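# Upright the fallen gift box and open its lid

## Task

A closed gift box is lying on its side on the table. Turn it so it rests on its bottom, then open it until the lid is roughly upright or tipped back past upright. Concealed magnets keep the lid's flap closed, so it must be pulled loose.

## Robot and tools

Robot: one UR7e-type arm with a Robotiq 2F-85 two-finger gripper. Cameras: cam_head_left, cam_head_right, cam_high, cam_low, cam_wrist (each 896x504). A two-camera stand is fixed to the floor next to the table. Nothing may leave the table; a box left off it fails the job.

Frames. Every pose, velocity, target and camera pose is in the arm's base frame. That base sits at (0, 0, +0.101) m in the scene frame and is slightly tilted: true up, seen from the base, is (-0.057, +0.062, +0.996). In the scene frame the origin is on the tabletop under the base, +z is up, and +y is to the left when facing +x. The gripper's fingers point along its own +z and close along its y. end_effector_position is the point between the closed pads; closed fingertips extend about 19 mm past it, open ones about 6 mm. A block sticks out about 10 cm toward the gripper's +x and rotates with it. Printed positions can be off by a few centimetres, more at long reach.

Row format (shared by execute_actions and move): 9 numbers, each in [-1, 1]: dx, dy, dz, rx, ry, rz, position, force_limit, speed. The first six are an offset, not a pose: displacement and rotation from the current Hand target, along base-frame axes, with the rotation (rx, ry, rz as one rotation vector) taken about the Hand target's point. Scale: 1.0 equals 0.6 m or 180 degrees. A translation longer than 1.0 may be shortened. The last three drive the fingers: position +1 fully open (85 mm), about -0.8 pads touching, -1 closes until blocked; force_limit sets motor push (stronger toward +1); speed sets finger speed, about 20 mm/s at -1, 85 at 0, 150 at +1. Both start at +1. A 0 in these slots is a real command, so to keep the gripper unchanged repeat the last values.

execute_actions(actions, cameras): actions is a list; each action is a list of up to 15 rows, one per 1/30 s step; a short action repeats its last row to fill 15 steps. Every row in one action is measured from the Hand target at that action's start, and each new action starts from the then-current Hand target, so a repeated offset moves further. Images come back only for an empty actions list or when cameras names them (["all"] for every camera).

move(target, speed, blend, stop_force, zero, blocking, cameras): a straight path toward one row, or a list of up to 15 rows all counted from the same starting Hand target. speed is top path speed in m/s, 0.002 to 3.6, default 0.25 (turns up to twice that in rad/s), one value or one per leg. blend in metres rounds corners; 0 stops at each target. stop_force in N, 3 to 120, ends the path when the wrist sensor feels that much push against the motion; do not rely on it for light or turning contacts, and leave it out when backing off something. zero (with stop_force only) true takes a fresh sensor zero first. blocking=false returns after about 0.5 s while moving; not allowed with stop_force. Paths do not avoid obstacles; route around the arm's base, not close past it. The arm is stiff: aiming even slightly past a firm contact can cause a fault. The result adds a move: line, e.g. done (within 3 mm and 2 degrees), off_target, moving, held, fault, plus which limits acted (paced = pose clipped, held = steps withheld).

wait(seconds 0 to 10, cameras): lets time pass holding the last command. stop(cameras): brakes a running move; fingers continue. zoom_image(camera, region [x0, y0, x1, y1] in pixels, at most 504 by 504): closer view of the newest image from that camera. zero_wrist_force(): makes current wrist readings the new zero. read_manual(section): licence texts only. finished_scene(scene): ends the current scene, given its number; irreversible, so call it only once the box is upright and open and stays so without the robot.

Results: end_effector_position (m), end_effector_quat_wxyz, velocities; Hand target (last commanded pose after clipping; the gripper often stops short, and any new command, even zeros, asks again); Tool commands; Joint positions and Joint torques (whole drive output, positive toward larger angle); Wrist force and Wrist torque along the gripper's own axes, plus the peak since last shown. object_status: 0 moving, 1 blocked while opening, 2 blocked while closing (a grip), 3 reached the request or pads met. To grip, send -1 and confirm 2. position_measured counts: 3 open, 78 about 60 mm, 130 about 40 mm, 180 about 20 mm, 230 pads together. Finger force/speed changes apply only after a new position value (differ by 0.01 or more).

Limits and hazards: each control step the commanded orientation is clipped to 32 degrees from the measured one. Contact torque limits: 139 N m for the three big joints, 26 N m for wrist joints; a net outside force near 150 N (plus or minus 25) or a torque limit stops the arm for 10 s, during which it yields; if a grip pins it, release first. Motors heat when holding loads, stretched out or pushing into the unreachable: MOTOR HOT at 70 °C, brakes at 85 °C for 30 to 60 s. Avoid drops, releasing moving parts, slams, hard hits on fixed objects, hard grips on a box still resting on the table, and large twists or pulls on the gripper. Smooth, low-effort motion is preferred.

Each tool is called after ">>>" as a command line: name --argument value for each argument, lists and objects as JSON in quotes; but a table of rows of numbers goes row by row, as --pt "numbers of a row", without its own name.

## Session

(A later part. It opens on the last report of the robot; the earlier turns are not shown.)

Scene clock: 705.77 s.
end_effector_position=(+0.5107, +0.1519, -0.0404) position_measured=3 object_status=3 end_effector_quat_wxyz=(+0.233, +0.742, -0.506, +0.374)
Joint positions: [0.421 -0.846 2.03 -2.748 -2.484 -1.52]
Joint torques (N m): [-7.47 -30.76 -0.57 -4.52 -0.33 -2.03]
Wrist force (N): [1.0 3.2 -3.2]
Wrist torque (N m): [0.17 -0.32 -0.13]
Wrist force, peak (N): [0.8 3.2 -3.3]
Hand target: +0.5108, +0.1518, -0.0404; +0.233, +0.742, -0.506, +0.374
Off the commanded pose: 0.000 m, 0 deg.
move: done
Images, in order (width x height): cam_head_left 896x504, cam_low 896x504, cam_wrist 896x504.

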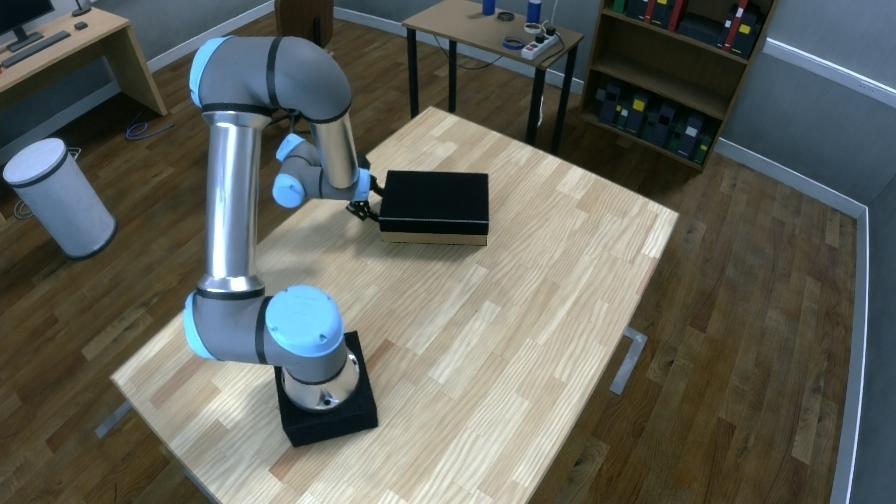

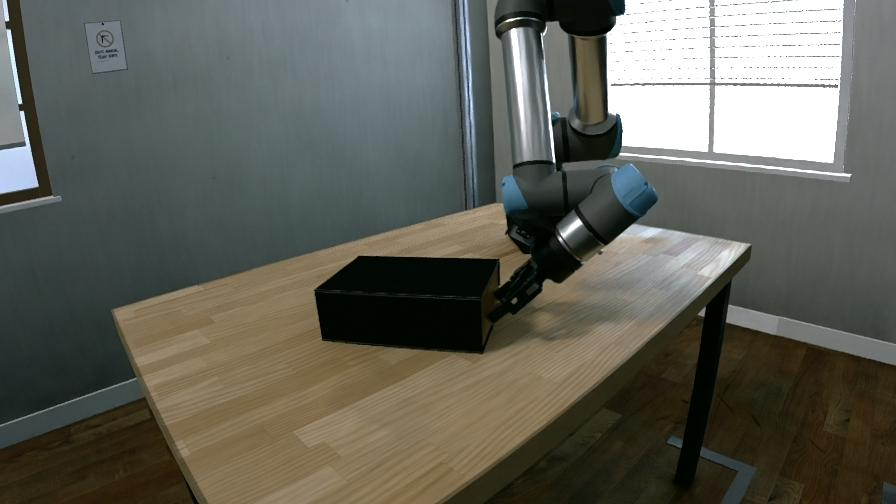

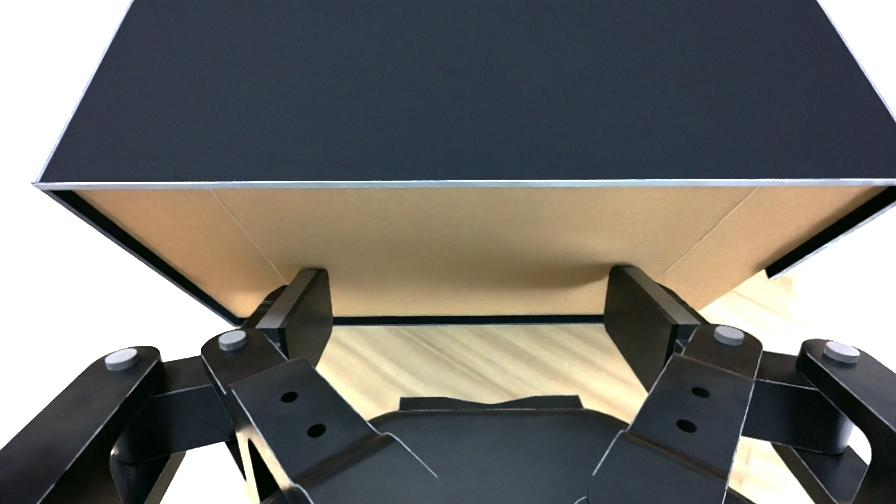

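>>> move --pt "-0.0247 0.0617 -0.0052 0 0 0 1 -1 0" --pt "-0.1608 0.0015 0.034 -0.1545 -0.0623 -0.005 -0.62 -1 0" --speed '[0.2,0.25]' --blend '[0.015,0]' --cameras '["cam_wrist", "cam_low"]'

Scene clock: 784.77 s.
end_effector_position=(+0.4772, +0.1794, -0.0378) position_measured=3 object_status=3 end_effector_quat_wxyz=(+0.261, +0.720, -0.487, +0.421)
Joint positions: [0.53 -0.832 2.032 -2.589 -2.596 -1.319]
Joint torques (N m): [-7.57 -48.4 -21.88 -4.15 -0.34 -2.12]
Wrist force (N): [1.8 2.9 -0.9]
Wrist torque (N m): [0.23 -0.33 -0.16]
Wrist force, peak (N): [-1.5 6.5 -1.6]
Hand target: +0.4773, +0.1794, -0.0379; +0.261, +0.720, -0.487, +0.420 (not the last commanded pose)
Tool commands: gripper/position=+1.0 gripper/force_limit=-1.0 gripper/speed=+0.0
Off the commanded pose: 0.071 m, 23 deg.
move: held (a check stopped the path); path passed 1 of 2 targets; target 2's new numbers were not sent; limits=held
pose unreachable: on one or more control steps of this call, first in action 0 (counted from 0), an arm could not follow its commanded pose, so it was not sent that pose on those steps. It may still have moved: this result reports where it is.
cause: moving toward the commanded pose would bring two parts of the arm too close to each other (its gripper and another part of the arm, with joints 4 (wrist 1) to 6 (wrist 3) between them, 7 mm apart when it was first held).
Images, in order (width x height): cam_low 896x504, cam_wrist 896x504.

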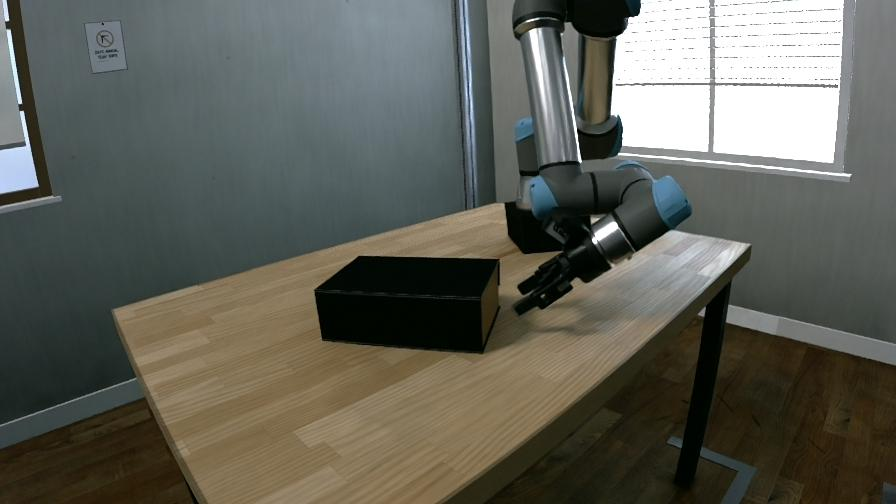

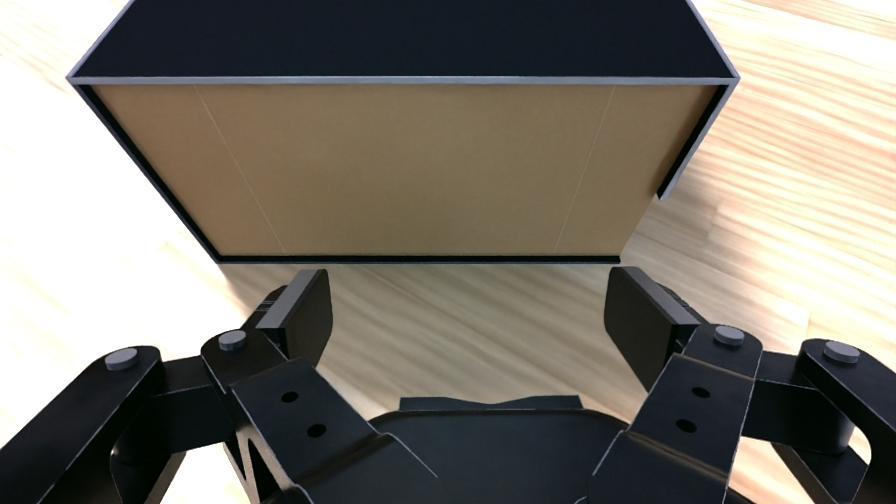

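>>> move --pt "-0.0873 0.0238 0.2173 0.3137 0.0208 0.0699 -0.8 -1 0" --pt "-0.0513 -0.535 0.1537 0.3137 0.0208 0.0699 -0.8 -1 0" --pt "0.0017 -0.5237 0.0395 0.3137 0.0208 0.0699 -0.8 -1 0" --speed '[0.3,0.3,0.15]' --blend '[0.03,0.02,0]' --cameras '["cam_wrist", "cam_low", "cam_head_left"]'

Scene clock: 872.40 s.
end_effector_position=(+0.4782, -0.1348, -0.0141) position_measured=229 object_status=3 end_effector_quat_wxyz=(-0.141, +0.817, -0.541, +0.143)
Joint positions: [-0.718 -1.22 2.413 -3.019 -1.255 -2.649]
Joint torques (N m): [10.36 -18.3 -21.58 -5.3 -0.51 2.07]
Wrist force (N): [-1.2 1.9 -2.8]
Wrist torque (N m): [0.14 -0.18 -0.04]
Wrist force, peak (N): [0.8 2.4 -3.7]
Hand target: +0.4783, -0.1348, -0.0142; -0.141, +0.817, -0.541, +0.143
Off the commanded pose: 0.000 m, 0 deg.
move: done
Images, in order (width x height): cam_head_left 896x504, cam_low 896x504, cam_wrist 896x504.

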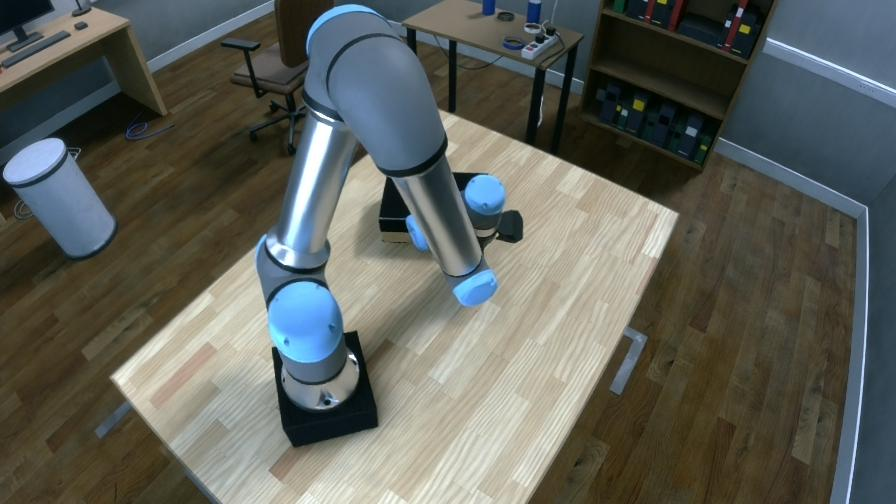

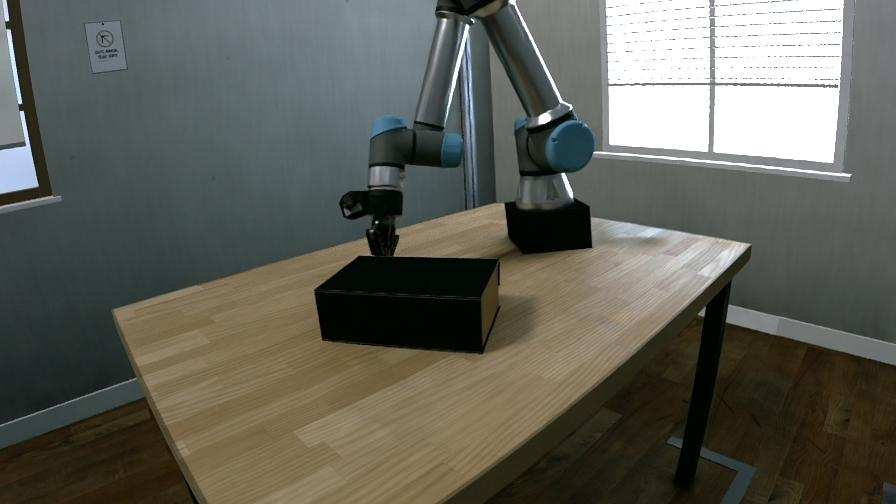

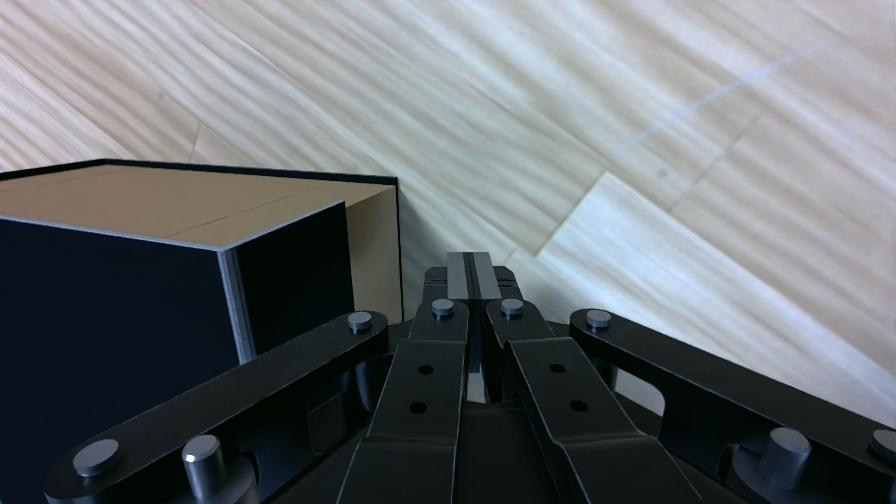

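>>> move --target '[0.3097,0.0658,0.0137,0,0,0,-0.8,-1,0]' --speed 0.1 --cameras '["cam_wrist", "cam_low", "cam_head_left"]'

Scene clock: 887.23 s.
end_effector_position=(+0.6640, -0.0954, -0.0059) position_measured=229 object_status=3 end_effector_quat_wxyz=(-0.141, +0.817, -0.541, +0.143)
Joint positions: [-0.434 -0.98 1.924 -2.848 -1.338 -2.367]
Joint torques (N m): [10.58 -33.35 -26.39 -2.1 -0.5 2.14]
Wrist force (N): [-1.0 2.6 -3.3]
Wrist torque (N m): [0.17 -0.18 -0.04]
Wrist force, peak (N): [-1.3 2.5 -3.9]
Hand target: +0.6641, -0.0954, -0.0060; -0.141, +0.817, -0.541, +0.143
Off the commanded pose: 0.000 m, 0 deg.
move: done
Images, in order (width x height): cam_head_left 896x504, cam_low 896x504, cam_wrist 896x504.

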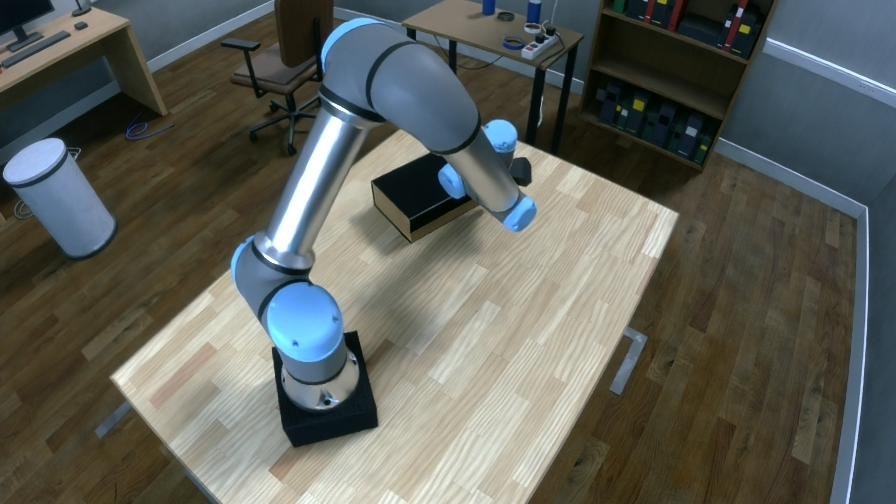

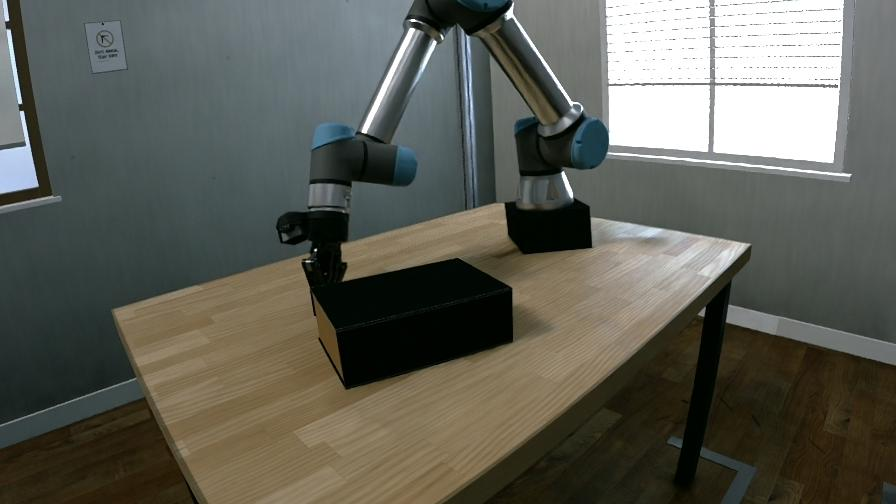

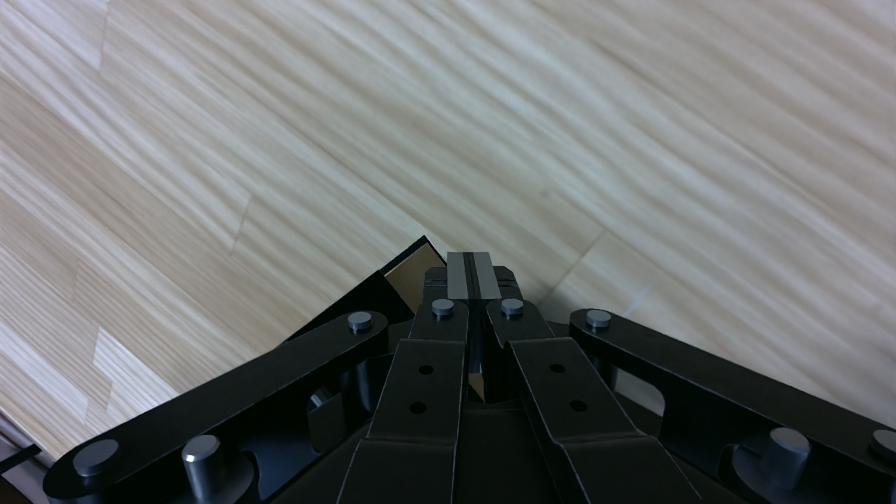

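>>> move --pt "-0.1 -0.0833 0.2 0 0 0 -0.62 -1 0" --pt "-0.39 0.209 0.2267 -0.3266 -0.1254 0.1063 -0.62 -1 0" --pt "-0.3937 0.3552 -0.0117 -0.3266 -0.1254 0.1063 -0.62 -1 0" --speed '[0.3,0.35,0.25]' --blend '[0.03,0.04,0]' --cameras '["cam_wrist", "cam_low", "cam_head_left"]'

Scene clock: 927.93 s.
end_effector_position=(+0.4279, +0.1177, -0.0129) position_measured=208 object_status=3 end_effector_quat_wxyz=(+0.155, +0.813, -0.230, +0.512)
Joint positions: [0.4 -0.584 2.439 -4.301 -2.411 -2.603]
Joint torques (N m): [12.91 -24.77 -6.46 -4.64 -2.23 2.07]
Wrist force (N): [2.4 2.7 -0.7]
Wrist torque (N m): [0.20 -0.40 -0.30]
Wrist force, peak (N): [-1.2 2.3 -3.7]
Hand target: +0.4279, +0.1178, -0.0130; +0.155, +0.813, -0.230, +0.512
Off the commanded pose: 0.000 m, 0 deg.
move: done
Images, in order (width x height): cam_head_left 896x504, cam_low 896x504, cam_wrist 896x504.

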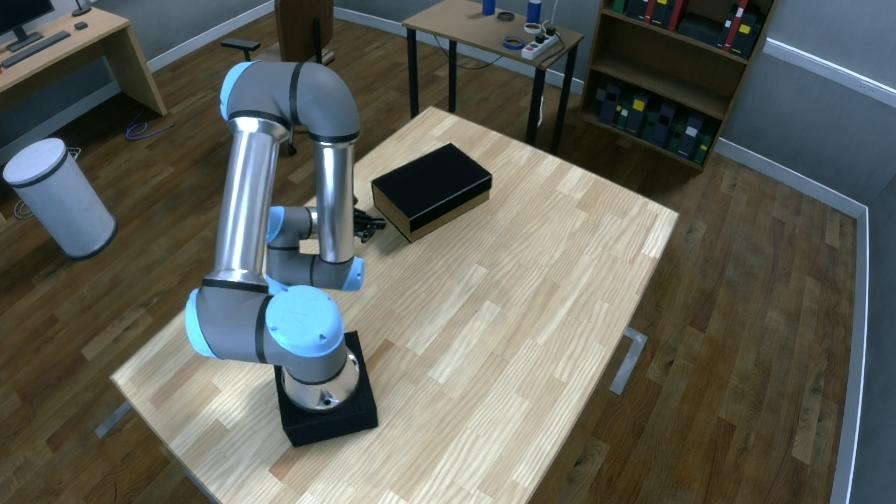

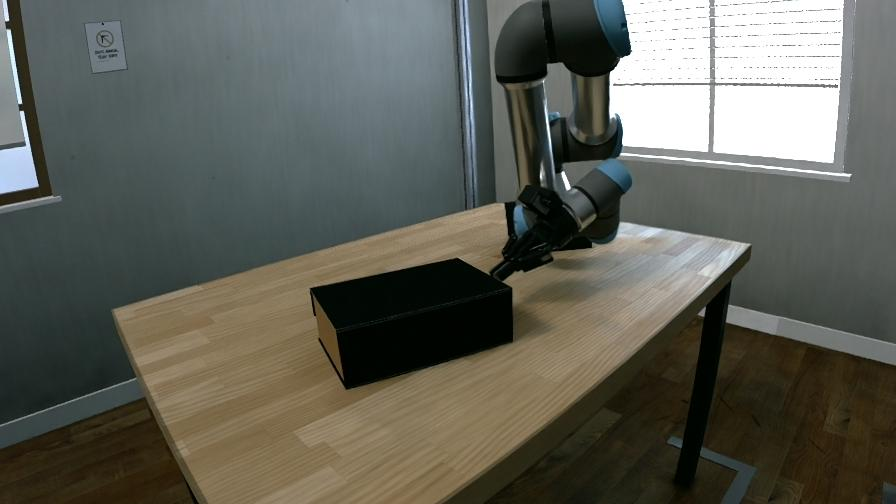

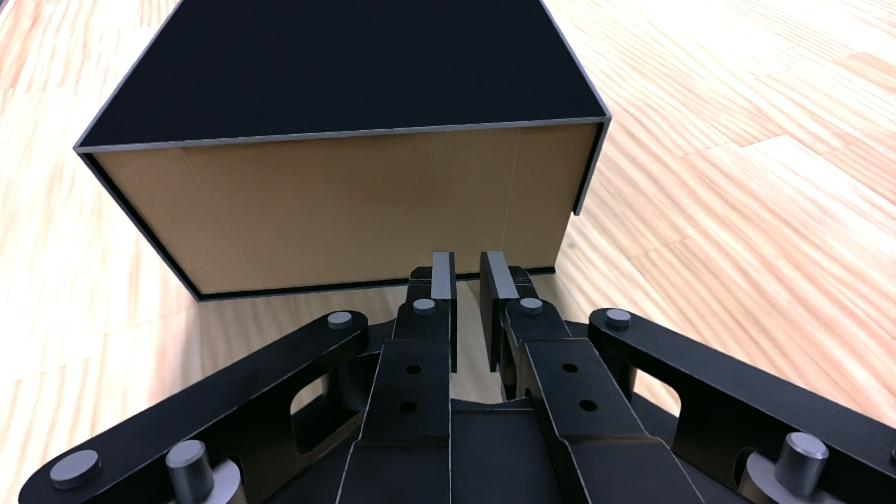

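>>> move --target '[-0.015, -0.0972, -0.0015, -0.052, -0.0846, 0.0338, -0.62, -1, 0]' --speed 0.2 --cameras '["cam_wrist"]'

Scene clock: 976.50 s.
end_effector_position=(+0.4252, +0.1039, -0.0139) position_measured=208 object_status=3 end_effector_quat_wxyz=(+0.161, +0.798, -0.218, +0.537)
Joint positions: [0.373 -0.499 2.427 -4.481 -2.412 -2.704]
Joint torques (N m): [11.86 -42.01 16.84 -1.98 -2.05 2.75]
Wrist force (N): [2.2 2.4 -0.4]
Wrist torque (N m): [0.16 -0.37 -0.31]
Wrist force, peak (N): [4.3 2.8 -1.4]
Hand target: +0.4252, +0.1039, -0.0139; +0.161, +0.799, -0.218, +0.537 (not the last commanded pose)
Off the commanded pose: 0.045 m, 15 deg.
move: held (a check stopped the path); limits=held
pose unreachable: on one or more control steps of this call, first in action 0 (counted from 0), an arm could not follow its commanded pose, so it was not sent that pose on those steps. It may still have moved: this result reports where it is.
cause: moving toward the commanded pose would bring two parts of the arm too close to each other (its gripper and another part of the arm, with joints 4 (wrist 1) to 6 (wrist 3) between them, 21 mm apart when it was first held).
Images, in order (width x height): cam_wrist 896x504.

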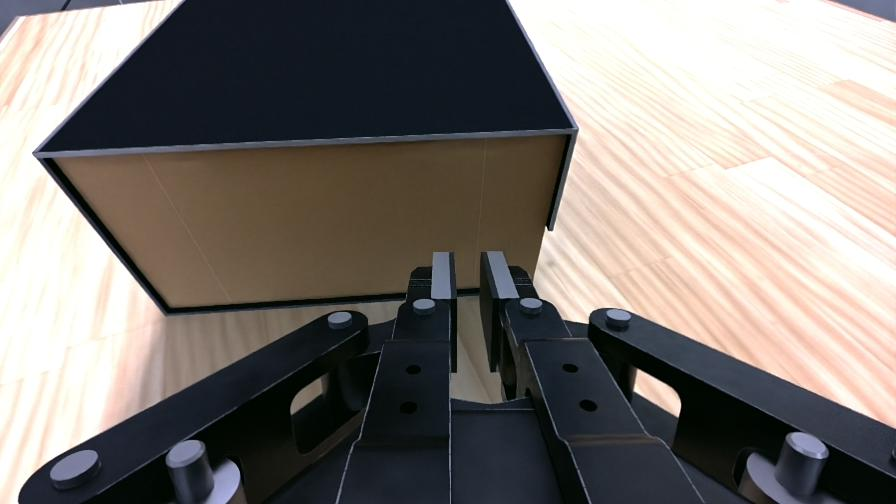

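>>> move --pt "-0.0567 0.0362 0.2118 0.092 0.1506 -0.004 -0.8 -1 0" --pt "0.583 0.0352 0.2398 0.1839 0.3011 -0.0081 -0.8 -1 0" --speed '[0.25,0.35]' --blend '[0.04,0]' --cameras '["cam_wrist", "cam_head_left"]'

Scene clock: 1185.43 s.
end_effector_position=(+0.7749, +0.1250, +0.1299) position_measured=229 object_status=3 end_effector_quat_wxyz=(+0.023, +0.962, -0.270, +0.036)
Joint positions: [0.01 -0.843 1.1 -1.885 -1.634 -2.585]
Joint torques (N m): [13.7 -44.52 -34.46 -1.84 -1.29 2.2]
Wrist force (N): [-0.9 3.3 -3.1]
Wrist torque (N m): [0.22 -0.28 -0.14]
Wrist force, peak (N): [0.9 3.7 -3.3]
Hand target: +0.7750, +0.1250, +0.1299; +0.023, +0.962, -0.270, +0.036
Off the commanded pose: 0.000 m, 0 deg.
move: done
Images, in order (width x height): cam_head_left 896x504, cam_wrist 896x504.

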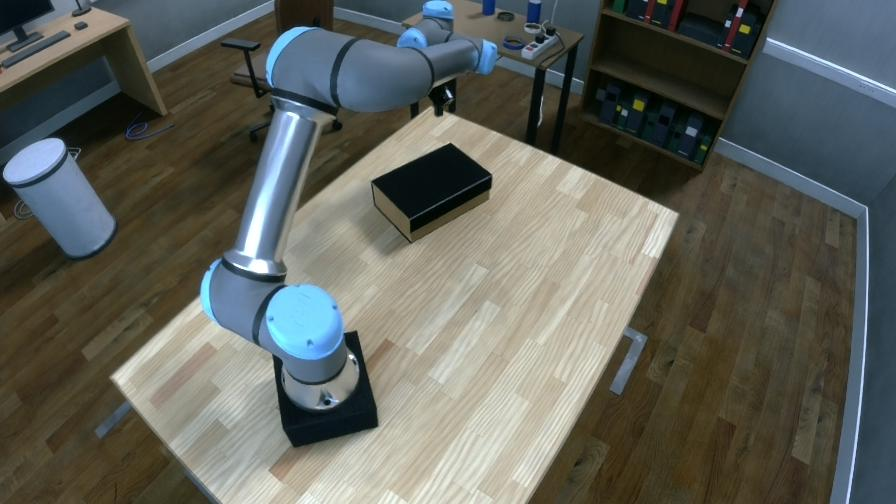

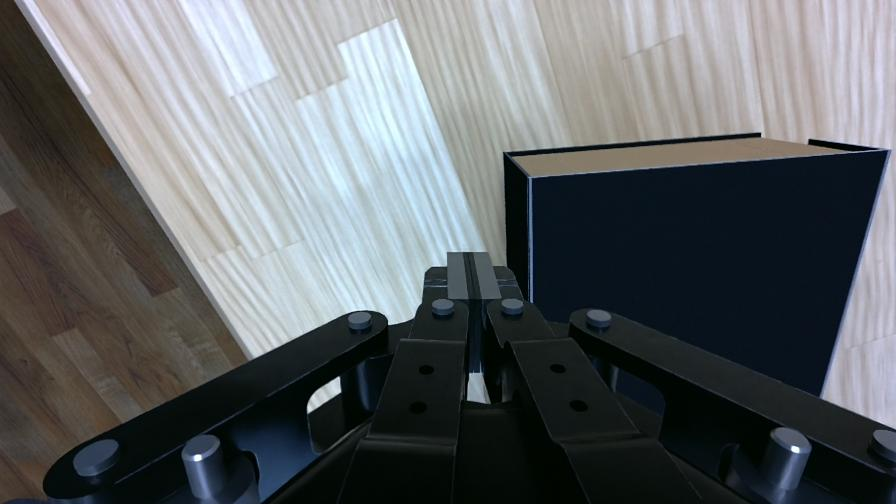

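>>> move --pt "0.0067 -0.0067 -0.225 0 0 0 -0.8 -1 0" --pt "-0.0883 -0.1333 -0.2225 0 0 0 -0.8 -1 0" --pt "-0.275 -0.2367 -0.225 0 0 0 -0.8 -1 0" --speed '[0.15,0.1,0.12]' --blend '[0.005,0.02,0]' --cameras '["cam_wrist", "cam_head_left"]'

Scene clock: 1202.10 s.
end_effector_position=(+0.6101, -0.0169, -0.0051) position_measured=229 object_status=3 end_effector_quat_wxyz=(+0.023, +0.962, -0.270, +0.036)
Joint positions: [-0.227 -1.046 1.865 -2.46 -1.619 -2.822]
Joint torques (N m): [-10.36 -50.52 -5.9 -4.32 1.37 -2.03]
Wrist force (N): [0.1 2.7 -3.5]
Wrist torque (N m): [0.19 -0.33 -0.03]
Wrist force, peak (N): [0.4 -1.4 -8.8]
Hand target: +0.6100, -0.0170, -0.0051; +0.023, +0.962, -0.270, +0.036
Off the commanded pose: 0.000 m, 0 deg.
move: done
Images, in order (width x height): cam_head_left 896x504, cam_wrist 896x504.

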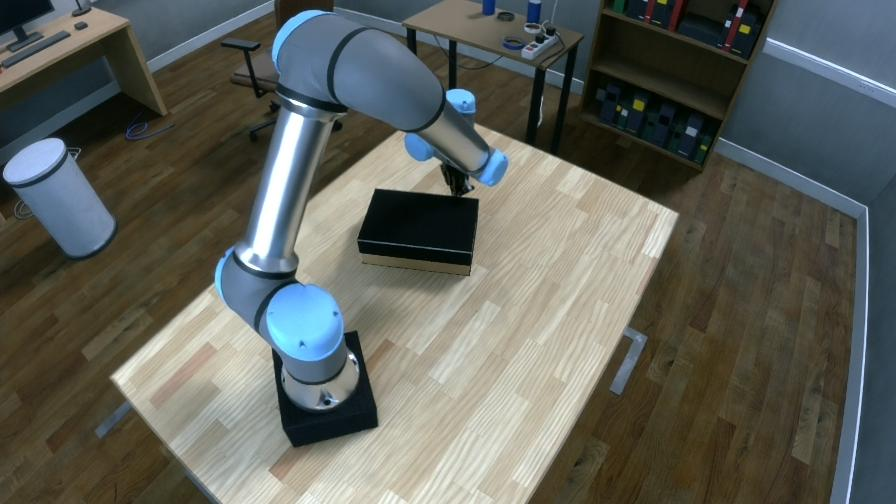

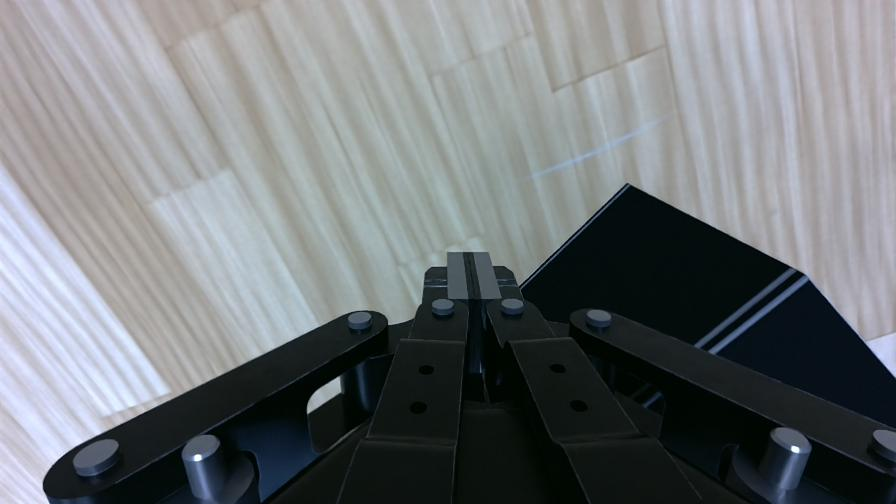

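>>> move --pt "0.0167 -0.0383 0.175 0 0 0 -0.6 -1 0" --pt "-0.1 -0.4383 0.2417 -0.0426 0.0463 0.7442 -0.6 -1 0" --pt "-0.2283 -0.24 0.015 0.2745 -0.3925 0.6475 -0.6 -1 0" --speed '[0.25,0.4,0.35]' --blend '[0.03,0.03,0]' --cameras '["cam_wrist", "cam_head_left"]'

Scene clock: 1252.93 s.
end_effector_position=(+0.4730, -0.1610, +0.0040) position_measured=205 object_status=3 end_effector_quat_wxyz=(-0.459, +0.487, +0.634, +0.387)
Joint positions: [-0.856 -0.693 1.431 -1.057 -1.092 -6.178]
Joint torques (N m): [10.07 -39.81 -26.37 2.81 -0.46 -2.29]
Wrist force (N): [2.0 2.6 0.8]
Wrist torque (N m): [0.23 -0.25 -0.22]
Wrist force, peak (N): [-0.7 2.9 -4.5]
Hand target: +0.4730, -0.1610, +0.0039; -0.459, +0.487, +0.634, +0.387
Off the commanded pose: 0.000 m, 0 deg.
move: done
Images, in order (width x height): cam_head_left 896x504, cam_wrist 896x504.

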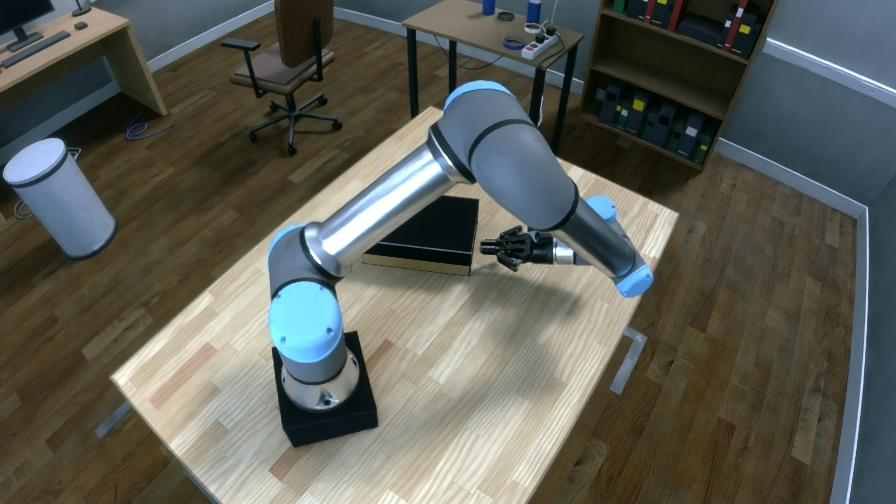

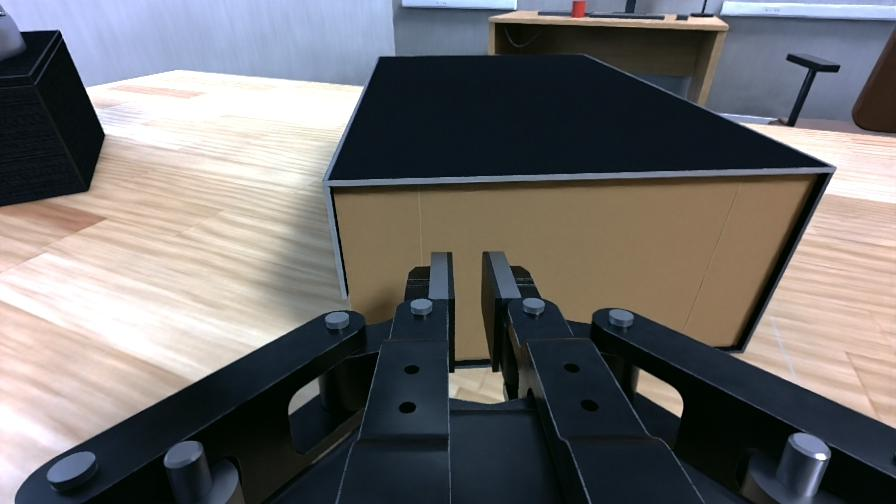

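>>> move --target '[-0.0747, -0.0053, -0.009, -0.0011, 0.0012, 0.0194, -0.6, -1, 0]' --speed 0.15 --cameras '["cam_wrist"]'

>>> move --target '[-0.0094, 0.032, -0.0025, 0, 0, 0, -0.6, -1, 0]' --speed 0.015 --stop_force 4 --cameras '["cam_wrist"]'

Scene clock: 1292.13 s.
end_effector_position=(+0.4284, -0.1642, -0.0014) position_measured=205 object_status=3 end_effector_quat_wxyz=(-0.471, +0.469, +0.648, +0.371)
Joint positions: [-0.891 -0.726 1.517 -1.098 -1.185 -6.205]
Joint torques (N m): [-9.77 -55.47 -1.59 -0.16 -0.99 -1.97]
Wrist force (N): [2.3 2.5 0.6]
Wrist torque (N m): [0.21 -0.29 -0.23]
Wrist force, peak (N): [2.0 3.1 1.2]
Hand target: +0.4282, -0.1642, -0.0015; -0.471, +0.469, +0.648, +0.371
Off the commanded pose: 0.000 m, 0 deg.
move: done
Images, in order (width x height): cam_wrist 896x504.

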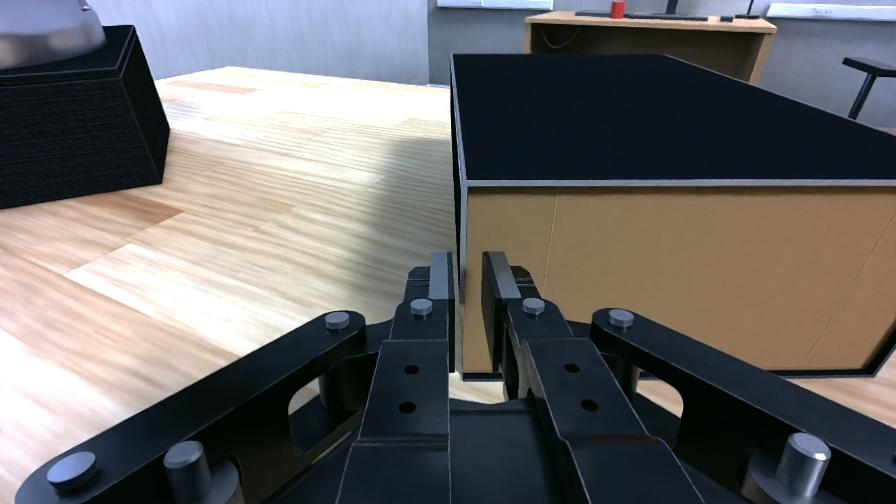

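Scene clock: 1294.53 s.
end_effector_position=(+0.4226, -0.1450, -0.0030) position_measured=205 object_status=3 end_effector_quat_wxyz=(-0.471, +0.469, +0.648, +0.371)
Joint positions: [-0.879 -0.751 1.576 -1.135 -1.173 -6.201]
Joint torques (N m): [10.27 -55.71 -1.22 0.25 1.74 2.25]
Wrist force (N): [1.5 2.0 -0.1]
Wrist torque (N m): [0.19 -0.22 -0.34]
Wrist force, peak (N): [2.1 2.7 0.8]
Hand target: +0.4226, -0.1450, -0.0030; -0.471, +0.469, +0.648, +0.371
Off the commanded pose: 0.000 m, 0 deg.
move: done
Images, in order (width x height): cam_wrist 896x504.

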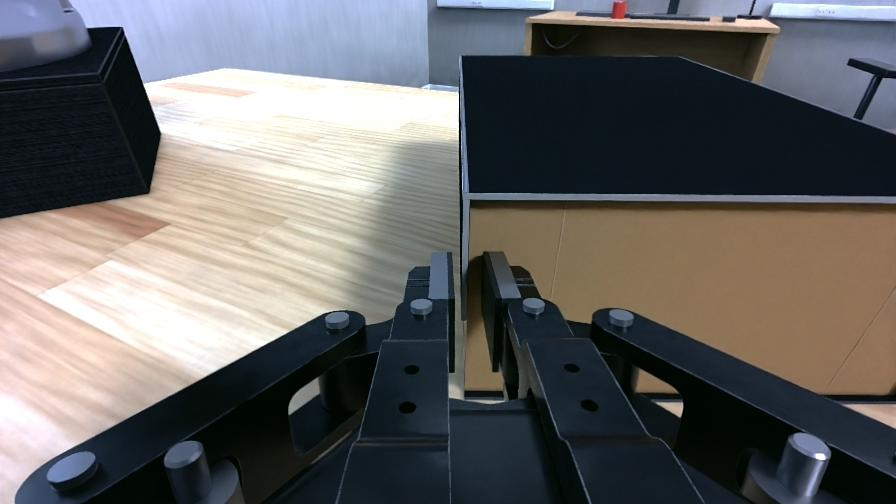

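>>> execute_actions --actions '[[[0,0,0,0,0,0,-1,-1,-1]],[[0,0,0,0,0,0,-1,-1,-1]]]' --cameras '["cam_wrist"]'

Scene clock: 1313.10 s.
end_effector_position=(+0.4226, -0.1450, -0.0030) position_measured=228 object_status=2 end_effector_quat_wxyz=(-0.471, +0.469, +0.648, +0.371)
Joint positions: [-0.879 -0.751 1.576 -1.135 -1.173 -6.201]
Joint torques (N m): [8.26 -55.09 -2.06 0.24 0.1 2.26]
Wrist force (N): [1.5 2.7 0.6]
Wrist torque (N m): [0.23 -0.20 -0.34]
Wrist force, peak (N): [2.0 2.7 0.7]
Hand target: +0.4226, -0.1450, -0.0030; -0.471, +0.469, +0.648, +0.371
Off the commanded pose: 0.000 m, 0 deg.
Step readings (end_effector_position):
0: (+0.4226, -0.1450, -0.0030)
1: (+0.4226, -0.1450, -0.0030)
2: (+0.4226, -0.1450, -0.0030)
4: (+0.4226, -0.1450, -0.0030)
8: (+0.4226, -0.1450, -0.0030)
15: (+0.4226, -0.1450, -0.0030)
16: (+0.4226, -0.1450, -0.0030)
17: (+0.4226, -0.1450, -0.0030)
19: (+0.4226, -0.1450, -0.0030)
23: (+0.4226, -0.1450, -0.0030)
30: (+0.4226, -0.1450, -0.0030)
Images, in order (width x height): cam_wrist 896x504.

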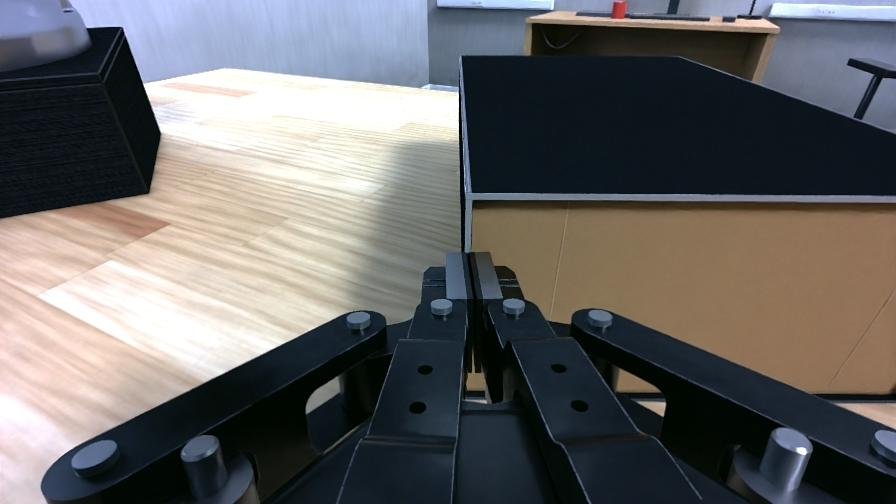

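>>> move --pt "-0.0079 -0.0023 0.0004 -0.0157 0.0533 -0.0042 -1 -1 -1" --pt "-0.0155 -0.0044 0.0022 -0.0314 0.1066 -0.0084 -1 -1 -1" --pt "-0.0227 -0.0063 0.0054 -0.0471 0.1599 -0.0127 -1 -1 -1" --pt "-0.0267 -0.0031 0.0609 -0.0596 0.2025 -0.016 -1 -1 -1" --pt "-0.0213 0.0029 0.1158 -0.0722 0.2452 -0.0194 -1 -1 -1" --pt "-0.0074 0.0112 0.1686 -0.0847 0.2878 -0.0228 -1 -1 -1" --speed '[0.08,0.08,0.08,0.12,0.12,0.12]' --blend '[0.002,0.002,0.003,0.01,0.01,0]' --cameras '["cam_wrist", "cam_low"]'

Scene clock: 1365.63 s.
end_effector_position=(+0.4181, -0.1383, +0.0981) position_measured=228 object_status=2 end_effector_quat_wxyz=(+0.629, -0.662, -0.403, -0.060)
Joint positions: [-0.813 -0.828 1.448 -0.833 -1.273 -5.291]
Joint torques (N m): [10.65 -55.61 -27.21 3.2 1.41 2.08]
Wrist force (N): [-0.7 -0.2 1.3]
Wrist torque (N m): [-0.13 0.17 -0.02]
Wrist force, peak (N): [2.3 3.3 0.2]
Hand target: +0.4181, -0.1383, +0.0982; +0.629, -0.662, -0.403, -0.059
Off the commanded pose: 0.000 m, 0 deg.
move: done
Images, in order (width x height): cam_low 896x504, cam_wrist 896x504.

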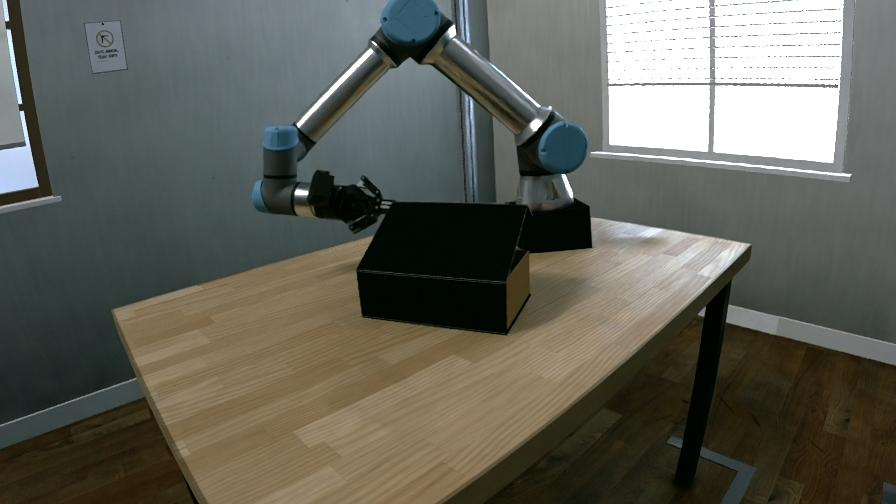

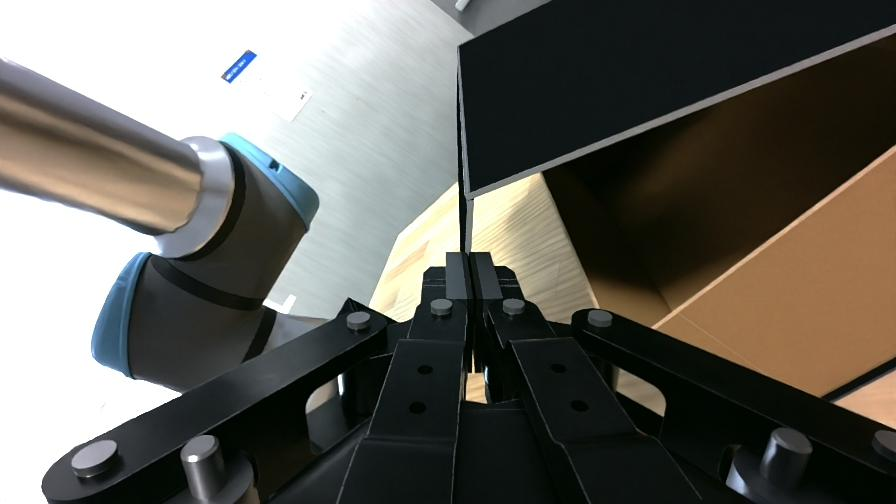

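>>> move --pt "0.037 0.0166 0.072 -0.0188 0.064 -0.0051 -1 -1 -1" --pt "0.0904 0.0371 0.1309 -0.0376 0.1279 -0.0101 -1 -1 -1" --pt "0.1566 0.0598 0.1714 -0.0533 0.1812 -0.0143 -1 -1 -1" --pt "0.2303 0.0831 0.1901 -0.0643 0.2185 -0.0173 -1 -1 -1" --pt "0.3054 0.1049 0.1853 -0.069 0.2345 -0.0186 -1 -1 -1" --pt "0.3765 0.1239 0.1598 -0.0722 0.2452 -0.0194 -1 -1 -1" --pt "0.439 0.1389 0.1161 -0.0753 0.2558 -0.0202 -1 -1 -1" --speed 0.13 --blend '[0.01,0.01,0.01,0.01,0.01,0.01,0]' --cameras '["cam_wrist", "cam_low"]'

Scene clock: 1399.03 s.
end_effector_position=(+0.6797, -0.0543, +0.1676) position_measured=228 object_status=2 end_effector_quat_wxyz=(-0.646, +0.735, +0.077, -0.189)
Joint positions: [-0.52 -0.174 0.035 0.021 -0.912 -4.46]
Joint torques (N m): [-7.14 -56.47 -33.42 0.21 1.71 2.33]
Wrist force (N): [-4.2 -0.6 0.3]
Wrist torque (N m): [-0.13 0.32 0.14]
Wrist force, peak (N): [0.1 -21.1 -8.1]
Hand target: +0.6815, -0.0549, +0.1679; -0.654, +0.712, +0.109, -0.231
Off the commanded pose: 0.002 m, 7 deg.
elbow stopped short: the move would have taken joint 3 (elbow) straighter than the controller allows.
move: off_target
Images, in order (width x height): cam_low 896x504, cam_wrist 896x504.

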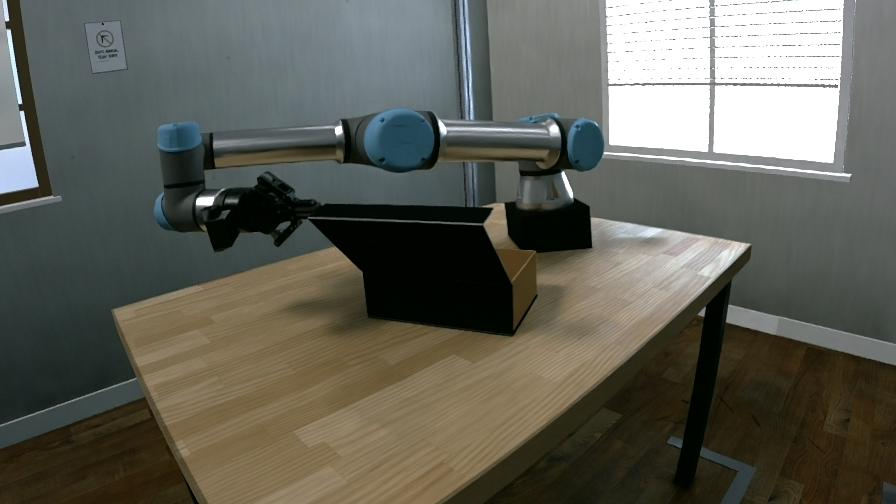

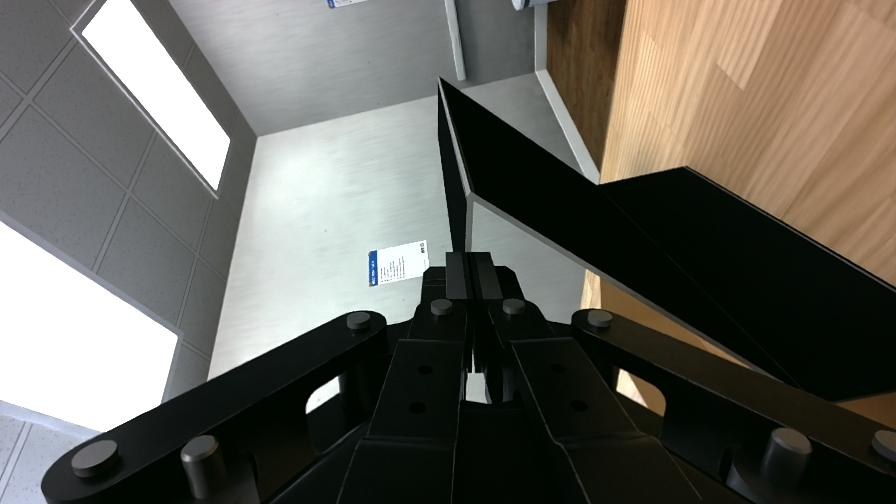

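>>> move --pt "-0.0165 -0.0013 0 0.0079 -0.0086 -0.1383 -1 -1 -1" --pt "0.0353 0.0093 -0.0598 0.0079 -0.0086 -0.1383 -1 -1 -1" --pt "0.0685 0.0137 -0.1283 0.0079 -0.0086 -0.1383 -1 -1 -1" --pt "0.0808 0.0135 -0.1753 0.0079 -0.0086 -0.1383 -1 -1 -1" --speed '[0.1,0.1,0.1,0.08]' --blend '[0.004,0.01,0.008,0]' --cameras '["cam_wrist", "cam_low"]'

Scene clock: 1472.87 s.
end_effector_position=(+0.7300, -0.0468, +0.0628) position_measured=228 object_status=2 end_effector_quat_wxyz=(+0.695, -0.714, +0.035, +0.074)
Joint positions: [-0.554 -0.261 0.529 -0.307 -0.61 -4.526]
Joint torques (N m): [12.38 -53.51 -30.62 2.6 -0.63 -2.19]
Wrist force (N): [-3.9 -2.0 0.4]
Wrist torque (N m): [-0.18 0.49 0.19]
Wrist force, peak (N): [-4.7 -0.9 0.6]
Hand target: +0.7300, -0.0468, +0.0627; +0.695, -0.714, +0.035, +0.074
Off the commanded pose: 0.000 m, 0 deg.
move: done
Images, in order (width x height): cam_low 896x504, cam_wrist 896x504.

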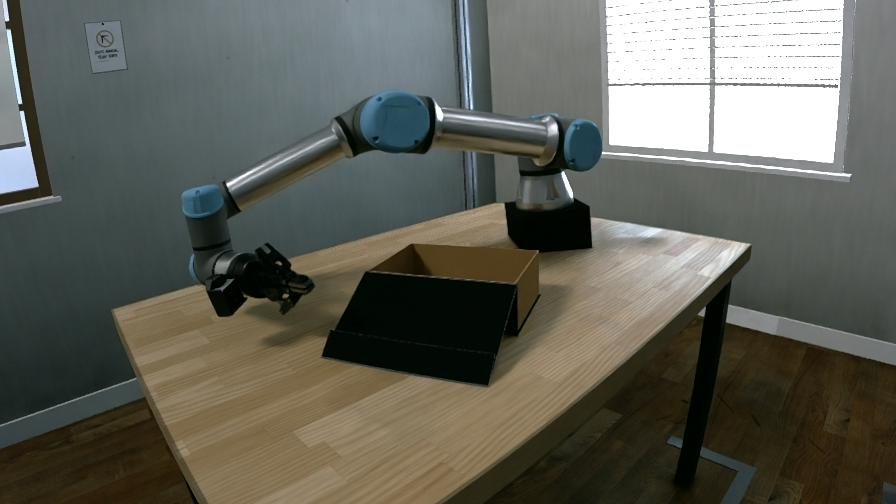

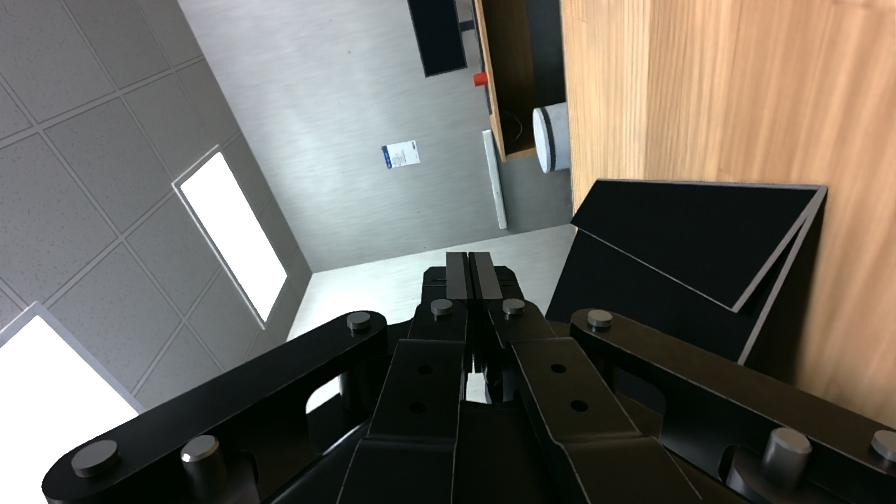

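>>> finished_scene --scene 2

The scene is finished: the task was done.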